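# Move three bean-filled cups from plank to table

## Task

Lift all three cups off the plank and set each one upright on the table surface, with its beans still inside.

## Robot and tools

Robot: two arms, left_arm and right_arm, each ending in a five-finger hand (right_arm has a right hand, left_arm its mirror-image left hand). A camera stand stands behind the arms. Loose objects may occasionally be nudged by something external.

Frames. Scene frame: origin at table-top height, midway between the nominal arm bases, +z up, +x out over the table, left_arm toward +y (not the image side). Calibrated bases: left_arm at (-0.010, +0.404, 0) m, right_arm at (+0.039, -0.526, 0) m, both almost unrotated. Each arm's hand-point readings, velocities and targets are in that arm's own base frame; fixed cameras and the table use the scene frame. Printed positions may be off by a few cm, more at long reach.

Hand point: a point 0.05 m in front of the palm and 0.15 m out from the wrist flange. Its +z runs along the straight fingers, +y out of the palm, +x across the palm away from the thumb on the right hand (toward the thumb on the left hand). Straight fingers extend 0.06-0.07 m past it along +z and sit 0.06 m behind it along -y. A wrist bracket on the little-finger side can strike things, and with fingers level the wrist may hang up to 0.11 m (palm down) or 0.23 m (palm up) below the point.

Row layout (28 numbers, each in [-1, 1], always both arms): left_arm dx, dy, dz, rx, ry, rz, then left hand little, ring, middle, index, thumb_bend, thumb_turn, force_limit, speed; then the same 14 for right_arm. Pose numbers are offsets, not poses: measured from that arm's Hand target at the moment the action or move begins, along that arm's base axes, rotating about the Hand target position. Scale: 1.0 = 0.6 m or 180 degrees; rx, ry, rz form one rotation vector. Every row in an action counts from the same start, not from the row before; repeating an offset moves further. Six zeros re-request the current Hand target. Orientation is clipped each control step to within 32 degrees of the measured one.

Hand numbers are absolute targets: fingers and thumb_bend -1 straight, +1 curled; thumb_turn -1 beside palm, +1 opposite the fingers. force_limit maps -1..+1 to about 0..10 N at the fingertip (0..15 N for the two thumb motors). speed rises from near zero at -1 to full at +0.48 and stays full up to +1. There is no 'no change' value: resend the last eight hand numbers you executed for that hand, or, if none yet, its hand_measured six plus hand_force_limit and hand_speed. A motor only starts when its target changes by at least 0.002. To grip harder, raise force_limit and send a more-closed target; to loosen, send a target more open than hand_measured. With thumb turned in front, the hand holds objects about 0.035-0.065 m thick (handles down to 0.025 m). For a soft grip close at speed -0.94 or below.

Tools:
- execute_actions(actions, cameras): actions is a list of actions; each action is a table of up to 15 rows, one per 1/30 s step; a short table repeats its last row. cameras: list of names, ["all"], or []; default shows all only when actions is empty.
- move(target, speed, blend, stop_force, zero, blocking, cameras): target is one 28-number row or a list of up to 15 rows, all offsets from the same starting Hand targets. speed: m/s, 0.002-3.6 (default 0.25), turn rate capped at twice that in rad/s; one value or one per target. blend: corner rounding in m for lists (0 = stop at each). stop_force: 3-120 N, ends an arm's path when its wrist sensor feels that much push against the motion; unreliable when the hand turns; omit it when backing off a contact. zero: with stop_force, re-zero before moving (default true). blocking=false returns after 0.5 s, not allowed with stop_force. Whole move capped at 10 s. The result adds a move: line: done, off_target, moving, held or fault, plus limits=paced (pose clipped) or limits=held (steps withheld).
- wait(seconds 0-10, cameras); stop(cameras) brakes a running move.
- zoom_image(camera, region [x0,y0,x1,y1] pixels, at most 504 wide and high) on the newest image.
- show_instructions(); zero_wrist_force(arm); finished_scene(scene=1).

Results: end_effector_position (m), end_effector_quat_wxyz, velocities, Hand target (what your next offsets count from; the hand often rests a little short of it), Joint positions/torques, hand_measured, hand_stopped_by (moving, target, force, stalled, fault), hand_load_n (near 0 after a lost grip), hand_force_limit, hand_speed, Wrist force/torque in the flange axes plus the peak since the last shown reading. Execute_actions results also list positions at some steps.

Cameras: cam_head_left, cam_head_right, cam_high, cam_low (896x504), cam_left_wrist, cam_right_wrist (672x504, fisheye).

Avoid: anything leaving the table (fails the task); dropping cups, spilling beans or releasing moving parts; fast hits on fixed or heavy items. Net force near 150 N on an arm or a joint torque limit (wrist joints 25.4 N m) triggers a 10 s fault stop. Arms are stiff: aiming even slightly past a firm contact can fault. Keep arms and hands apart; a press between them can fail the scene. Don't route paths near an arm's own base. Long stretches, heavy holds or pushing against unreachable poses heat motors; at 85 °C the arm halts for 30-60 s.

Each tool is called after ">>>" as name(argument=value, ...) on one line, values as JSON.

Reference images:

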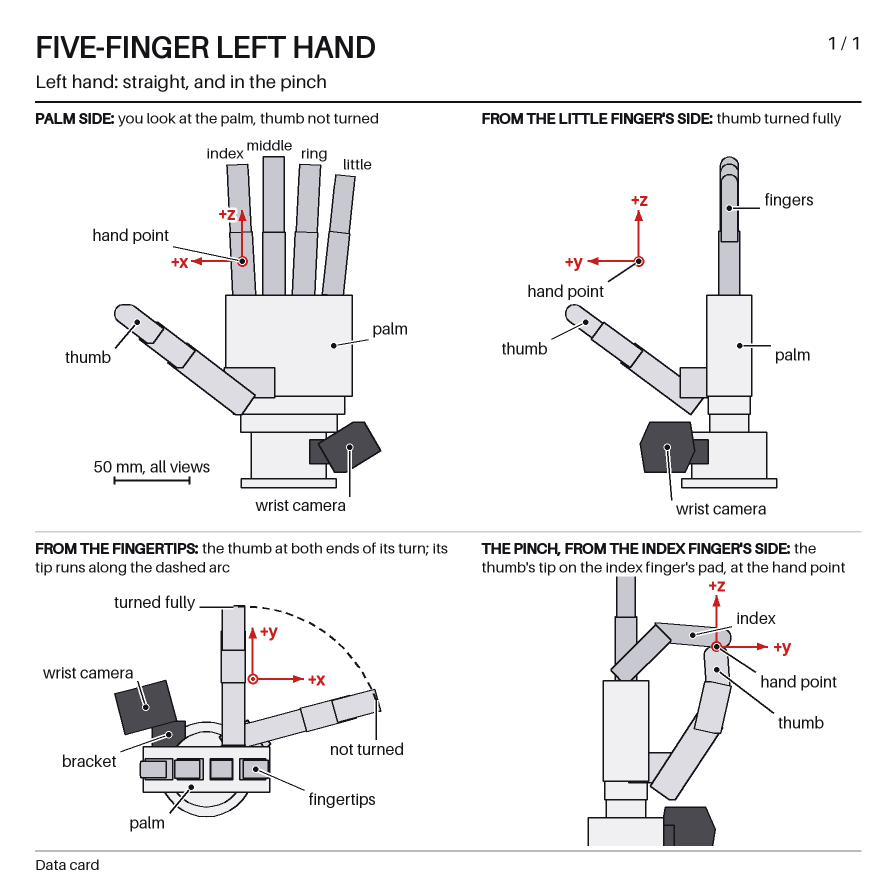

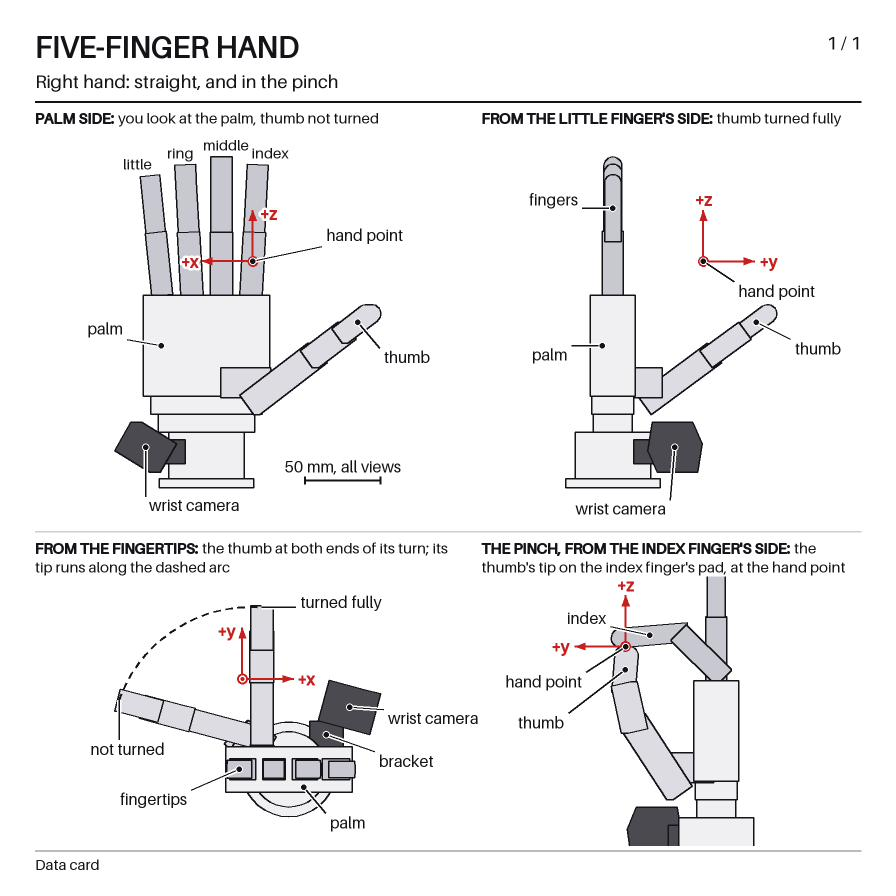

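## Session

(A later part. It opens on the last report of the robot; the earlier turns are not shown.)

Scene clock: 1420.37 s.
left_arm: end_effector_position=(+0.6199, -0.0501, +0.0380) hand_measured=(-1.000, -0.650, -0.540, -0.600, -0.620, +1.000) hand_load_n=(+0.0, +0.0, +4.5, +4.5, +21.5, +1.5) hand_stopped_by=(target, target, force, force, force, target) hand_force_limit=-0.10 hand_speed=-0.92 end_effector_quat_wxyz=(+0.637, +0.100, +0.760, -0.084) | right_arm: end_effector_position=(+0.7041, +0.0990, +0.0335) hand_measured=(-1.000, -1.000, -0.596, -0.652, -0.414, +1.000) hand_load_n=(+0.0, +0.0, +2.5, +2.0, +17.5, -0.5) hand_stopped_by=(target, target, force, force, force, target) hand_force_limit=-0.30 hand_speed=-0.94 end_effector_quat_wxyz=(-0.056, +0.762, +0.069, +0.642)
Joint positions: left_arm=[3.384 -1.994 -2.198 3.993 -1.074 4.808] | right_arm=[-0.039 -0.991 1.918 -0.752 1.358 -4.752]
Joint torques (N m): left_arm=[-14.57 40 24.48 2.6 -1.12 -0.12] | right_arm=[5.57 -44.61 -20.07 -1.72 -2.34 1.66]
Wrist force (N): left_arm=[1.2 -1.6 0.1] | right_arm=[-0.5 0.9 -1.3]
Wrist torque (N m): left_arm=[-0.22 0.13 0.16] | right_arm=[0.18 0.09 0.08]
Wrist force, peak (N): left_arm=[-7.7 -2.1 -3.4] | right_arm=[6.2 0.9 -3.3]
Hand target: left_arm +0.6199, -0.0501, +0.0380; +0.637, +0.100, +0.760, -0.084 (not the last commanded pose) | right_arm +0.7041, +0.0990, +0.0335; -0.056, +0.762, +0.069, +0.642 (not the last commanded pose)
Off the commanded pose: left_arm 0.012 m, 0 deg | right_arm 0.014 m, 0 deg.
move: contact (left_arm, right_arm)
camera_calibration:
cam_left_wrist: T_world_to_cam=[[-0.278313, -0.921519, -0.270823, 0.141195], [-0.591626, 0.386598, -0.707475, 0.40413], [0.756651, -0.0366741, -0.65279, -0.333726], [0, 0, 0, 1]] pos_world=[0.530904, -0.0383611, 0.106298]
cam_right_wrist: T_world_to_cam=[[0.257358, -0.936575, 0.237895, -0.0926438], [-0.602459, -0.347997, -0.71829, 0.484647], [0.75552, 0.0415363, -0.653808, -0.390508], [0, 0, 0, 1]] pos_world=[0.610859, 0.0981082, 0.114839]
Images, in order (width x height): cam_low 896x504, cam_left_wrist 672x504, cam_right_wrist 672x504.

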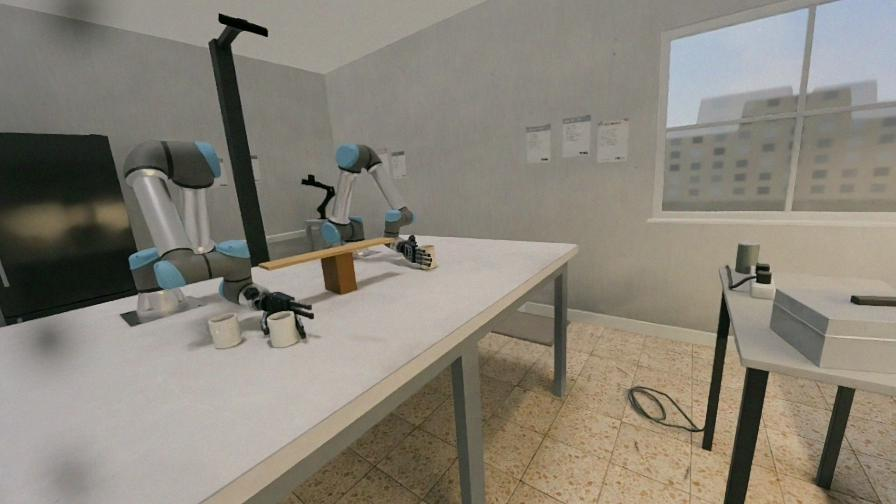

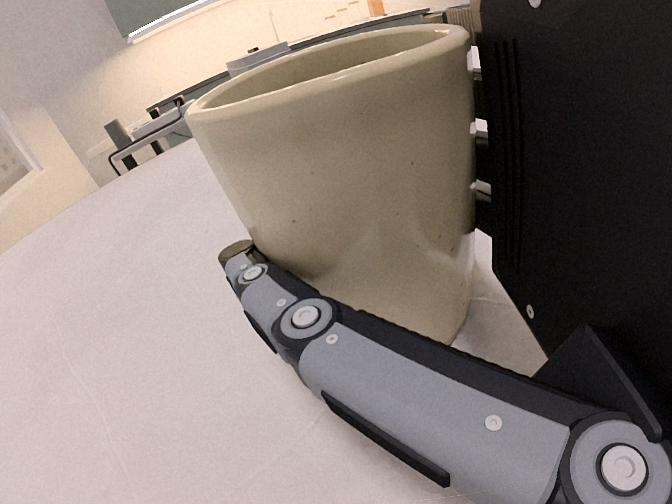

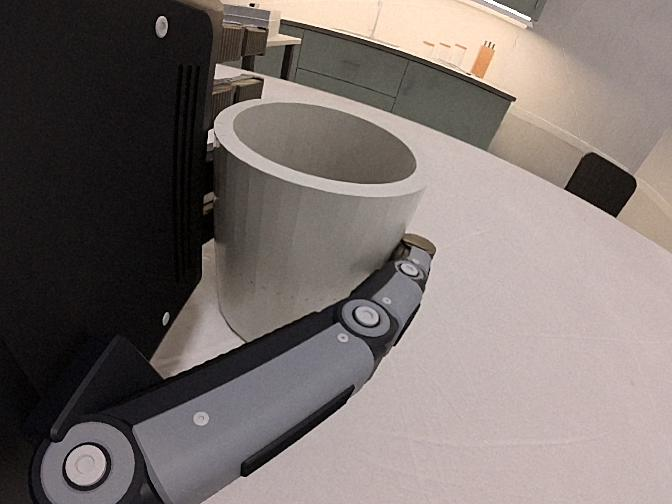

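>>> move(target=[0,0,0,0,0,0,-1,-1,-1,-1,-0.8,1,-0.3,-0.9, 0,0,0,0,0,0,-1,-1,-1,-1,-0.6,1,-0.3,-0.9], cameras=[])

>>> move(target=[0,0,0,0,0,0,-1,-1,-1,-1,-1,1,-0.3,-0.7, 0,0,0,0,0,0,-1,-1,-1,-1,-1,1,-0.3,-0.7], cameras=["cam_left_wrist","cam_right_wrist","cam_high"])

>>> zoom_image(camera="cam_high", region=[490, 290, 620, 410])

Scene clock: 1429.97 s.
left_arm: end_effector_position=(+0.6200, -0.0501, +0.0381) hand_measured=(-1.000, -1.000, -1.000, -1.000, -0.800, +1.000) hand_load_n=(+0.0, +0.0, +0.0, +0.0, +0.0, +0.5) hand_stopped_by=(target, target, target, target, target, target) hand_force_limit=-0.30 hand_speed=-0.90 end_effector_quat_wxyz=(+0.637, +0.100, +0.760, -0.084) | right_arm: end_effector_position=(+0.7041, +0.0990, +0.0335) hand_measured=(-1.000, -1.000, -1.000, -1.000, -0.600, +1.000) hand_load_n=(+0.0, +0.5, +0.0, +0.0, +0.0, +0.0) hand_stopped_by=(target, target, target, target, target, target) hand_force_limit=-0.30 hand_speed=-0.90 end_effector_quat_wxyz=(-0.056, +0.762, +0.069, +0.642)
Joint positions: left_arm=[3.384 -1.994 -2.198 3.993 -1.074 4.808] | right_arm=[-0.039 -0.991 1.918 -0.752 1.358 -4.752]
Joint torques (N m): left_arm=[-14.73 32.19 16.28 1.78 -1.14 -0.15] | right_arm=[5.57 -38.76 -14.33 -1.72 -2.23 1.79]
Wrist force (N): left_arm=[-0.1 -1.1 0.4] | right_arm=[-1.5 1.0 -0.7]
Wrist torque (N m): left_arm=[-0.20 0.17 0.13] | right_arm=[0.16 0.15 0.04]
Wrist force, peak (N): left_arm=[1.5 -1.9 -0.2] | right_arm=[0.4 2.1 -1.5]
Hand target: left_arm +0.6199, -0.0501, +0.0380; +0.637, +0.100, +0.760, -0.084 | right_arm +0.7041, +0.0990, +0.0335; -0.056, +0.762, +0.069, +0.642
Off the commanded pose: left_arm 0.000 m, 0 deg | right_arm 0.000 m, 0 deg.
move: done
No camera images: "cameras" was empty.

Scene clock: 1431.17 s.
left_arm: end_effector_position=(+0.6200, -0.0501, +0.0381) hand_measured=(-1.000, -1.000, -1.000, -1.000, -1.000, +1.000) hand_load_n=(+0.0, +0.0, +0.0, +0.0, +0.0, +0.5) hand_stopped_by=(target, target, target, target, target, target) hand_force_limit=-0.30 hand_speed=-0.70 end_effector_quat_wxyz=(+0.637, +0.100, +0.760, -0.084) | right_arm: end_effector_position=(+0.7041, +0.0990, +0.0335) hand_measured=(-1.000, -1.000, -1.000, -1.000, -1.000, +1.000) hand_load_n=(+0.0, +0.0, +0.0, +0.0, +0.0, +0.5) hand_stopped_by=(target, target, target, target, target, target) hand_force_limit=-0.30 hand_speed=-0.70 end_effector_quat_wxyz=(-0.056, +0.762, +0.069, +0.642)
Joint positions: left_arm=[3.384 -1.994 -2.198 3.993 -1.074 4.808] | right_arm=[-0.039 -0.991 1.918 -0.752 1.358 -4.752]
Joint torques (N m): left_arm=[-14.12 27.87 11.07 1.24 -0.96 -0.13] | right_arm=[5.64 -34.57 -11.1 -1.81 -2.21 1.74]
Wrist force (N): left_arm=[0.0 -1.0 0.1] | right_arm=[-1.5 1.1 -0.6]
Wrist torque (N m): left_arm=[-0.18 0.14 0.13] | right_arm=[0.15 0.16 0.03]
Wrist force, peak (N): left_arm=[0.2 -1.5 0.5] | right_arm=[-1.7 1.2 -0.9]
Hand target: left_arm +0.6199, -0.0501, +0.0380; +0.637, +0.100, +0.760, -0.084 | right_arm +0.7041, +0.0990, +0.0335; -0.056, +0.762, +0.069, +0.642
Off the commanded pose: left_arm 0.000 m, 0 deg | right_arm 0.000 m, 0 deg.
move: done
camera_calibration:
cam_left_wrist: T_world_to_cam=[[-0.278291, -0.92152, -0.270841, 0.141186], [-0.591581, 0.386596, -0.707514, 0.404111], [0.756694, -0.0366706, -0.65274, -0.333754], [0, 0, 0, 1]] pos_world=[0.530905, -0.0383611, 0.106298]
cam_right_wrist: T_world_to_cam=[[0.257344, -0.936583, 0.237877, -0.0926321], [-0.602465, -0.347974, -0.718296, 0.484649], [0.75552, 0.0415363, -0.653808, -0.390508], [0, 0, 0, 1]] pos_world=[0.610859, 0.0981082, 0.114839]
Images, in order (width x height): cam_high 896x504, cam_left_wrist 672x504, cam_right_wrist 672x504.

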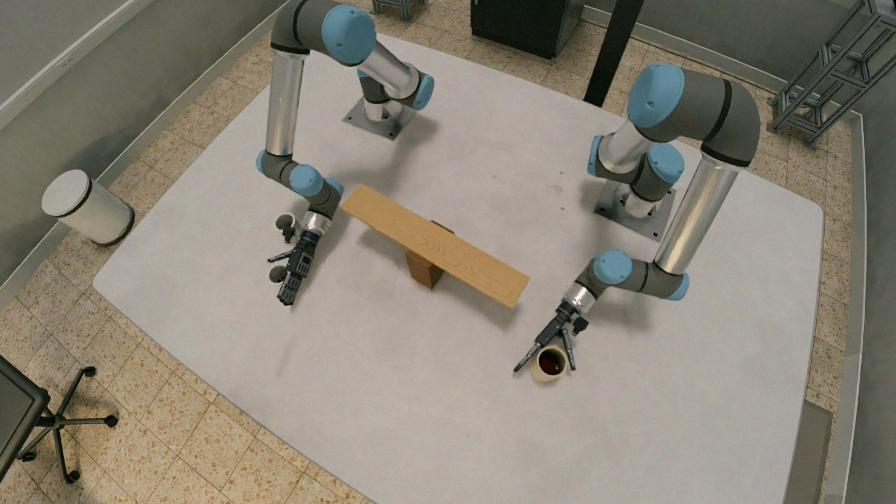

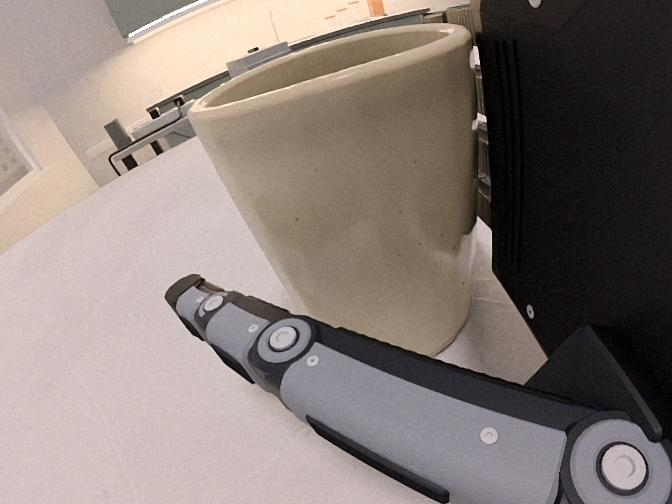

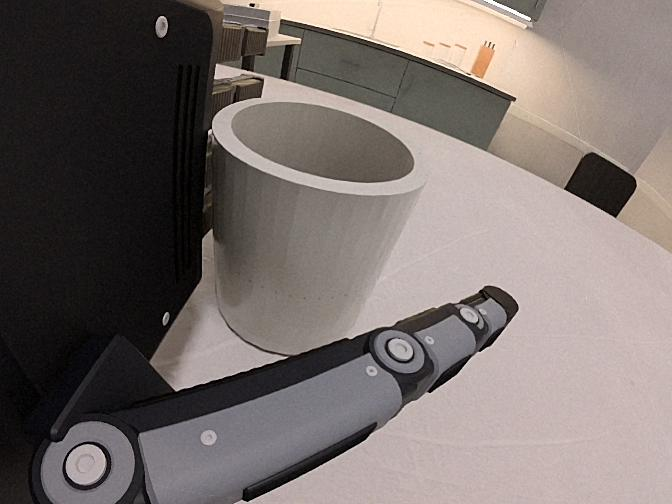

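Scaled by 3.877 from the camera's 896x504 image, which has a finer 1280x720 frame.

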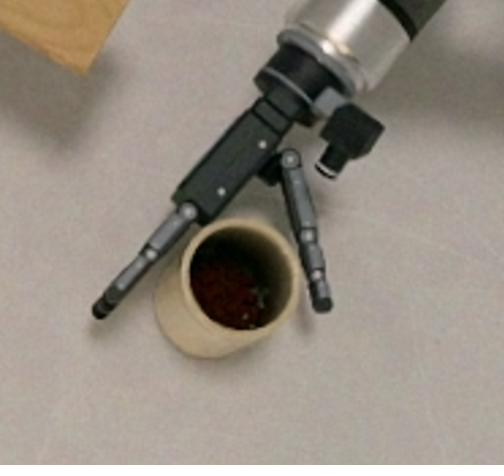

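>>> move(target=[[-0.0215,-0.0028,0,0,0,0,-1,-1,-1,-1,-1,1,-0.3,-0.7, -0.0118,0.0098,0,0,0,0,-1,-1,-1,-1,-1,1,-0.3,-0.7],[-0.0215,-0.0028,0.3,0,0,0,-1,-1,-1,-1,-1,1,-0.3,-0.7, -0.0118,0.0098,0.3,0,0,0,-1,-1,-1,-1,-1,1,-0.3,-0.7]], speed=[0.03,0.1], cameras=["all"])

Scene clock: 1447.60 s.
left_arm: end_effector_position=(+0.6071, -0.0518, +0.2181) hand_measured=(-1.000, -1.000, -1.000, -1.000, -1.000, +1.000) hand_load_n=(+0.0, +0.0, -0.5, +0.0, +0.0, +0.0) hand_stopped_by=(target, target, target, target, target, target) hand_force_limit=-0.30 hand_speed=-0.70 end_effector_quat_wxyz=(+0.637, +0.100, +0.759, -0.084) | right_arm: end_effector_position=(+0.6970, +0.1049, +0.2136) hand_measured=(-1.000, -1.000, -1.000, -1.000, -1.000, +1.000) hand_load_n=(-0.5, +0.0, +0.0, +0.0, +0.0, +0.5) hand_stopped_by=(target, target, target, target, target, target) hand_force_limit=-0.30 hand_speed=-0.70 end_effector_quat_wxyz=(-0.056, +0.762, +0.069, +0.642)
Joint positions: left_arm=[3.388 -1.611 -2.058 3.47 -1.07 4.809] | right_arm=[-0.026 -1.29 1.786 -0.321 1.37 -4.749]
Joint torques (N m): left_arm=[-2.2 11.83 10.81 0.8 1.05 2.52] | right_arm=[-7.42 -24.02 -14.59 -0.72 -2.37 -1.23]
Wrist force (N): left_arm=[0.1 -1.1 0.3] | right_arm=[-1.8 0.8 -0.5]
Wrist torque (N m): left_arm=[-0.21 0.14 0.11] | right_arm=[0.11 0.20 -0.11]
Wrist force, peak (N): left_arm=[-0.3 -1.7 0.2] | right_arm=[-2.8 1.3 -0.7]
Hand target: left_arm +0.6070, -0.0517, +0.2180; +0.637, +0.100, +0.760, -0.084 | right_arm +0.6970, +0.1049, +0.2135; -0.056, +0.762, +0.069, +0.642
Off the commanded pose: left_arm 0.000 m, 0 deg | right_arm 0.000 m, 0 deg.
move: done
camera_calibration:
cam_left_wrist: T_world_to_cam=[[-0.278301, -0.921476, -0.27098, 0.184855], [-0.591395, 0.3867, -0.707613, 0.524496], [0.756836, -0.0366732, -0.652575, -0.206619], [0, 0, 0, 1]] pos_world=[0.518006, -0.0400604, 0.286397]
cam_right_wrist: T_world_to_cam=[[0.257289, -0.936586, 0.237928, -0.128171], [-0.602319, -0.347969, -0.718422, 0.61163], [0.755655, 0.041533, -0.653652, -0.267827], [0, 0, 0, 1]] pos_world=[0.603758, 0.103908, 0.294838]

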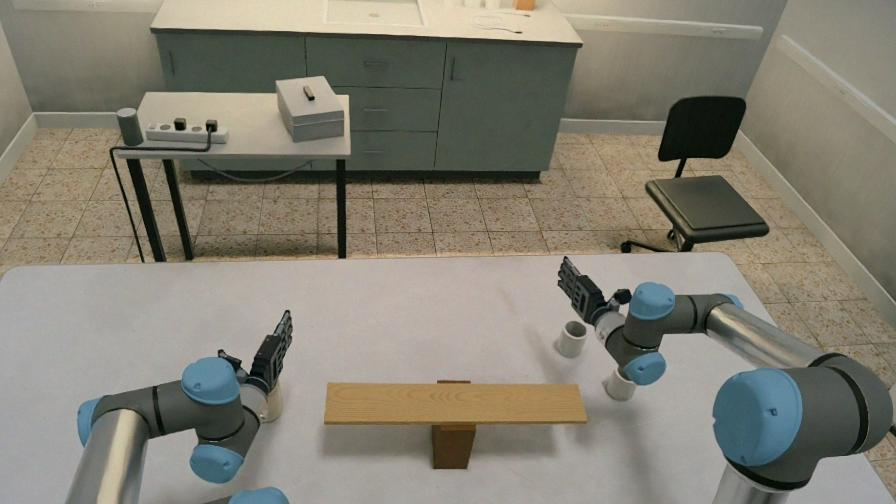

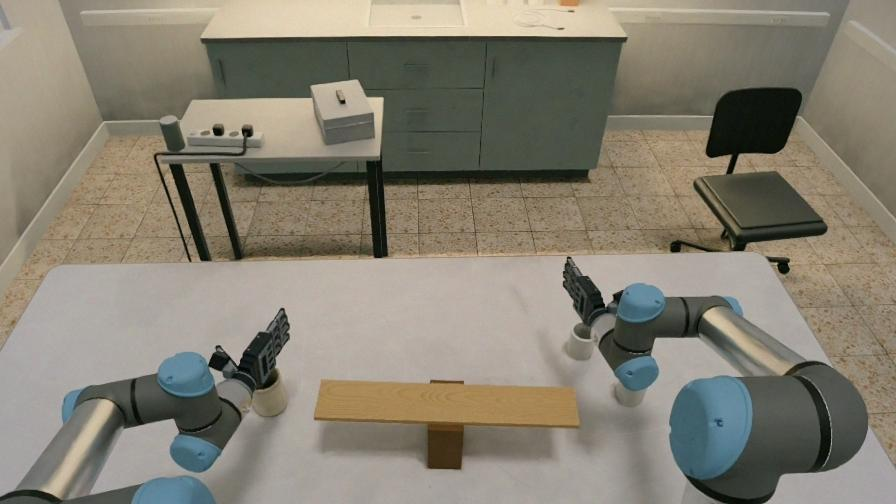

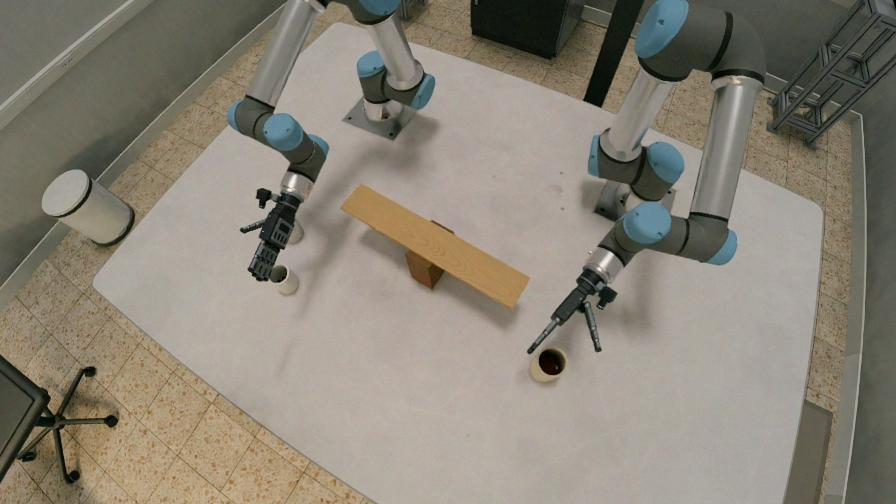

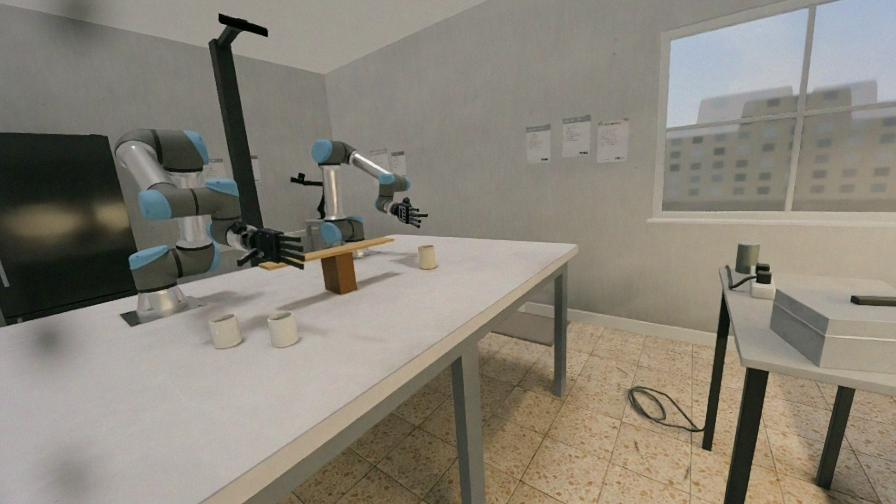

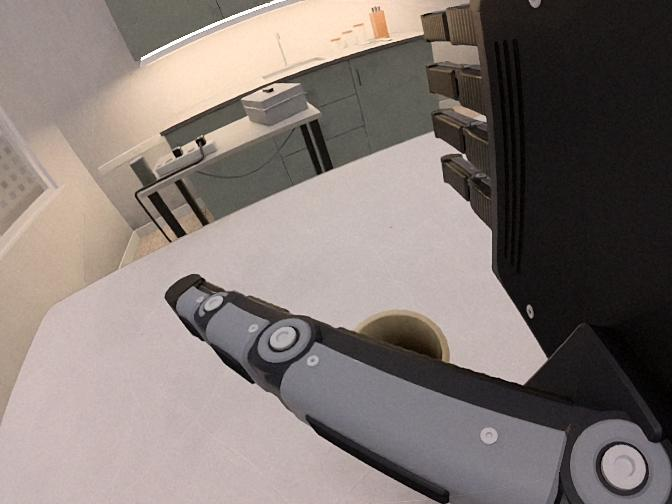

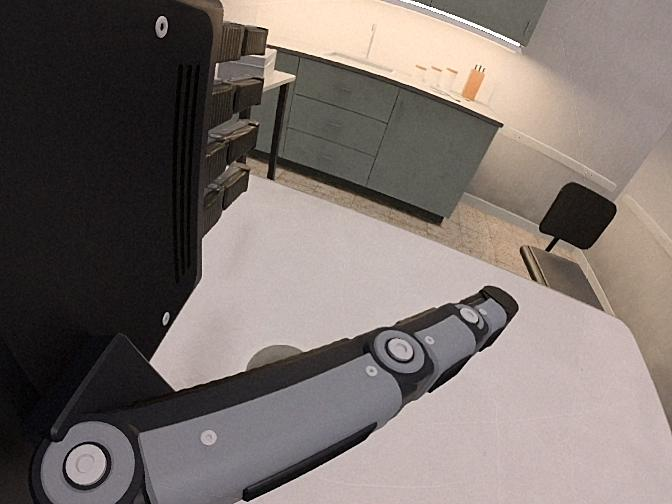

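>>> finished_scene()

The scene is finished: the task was done.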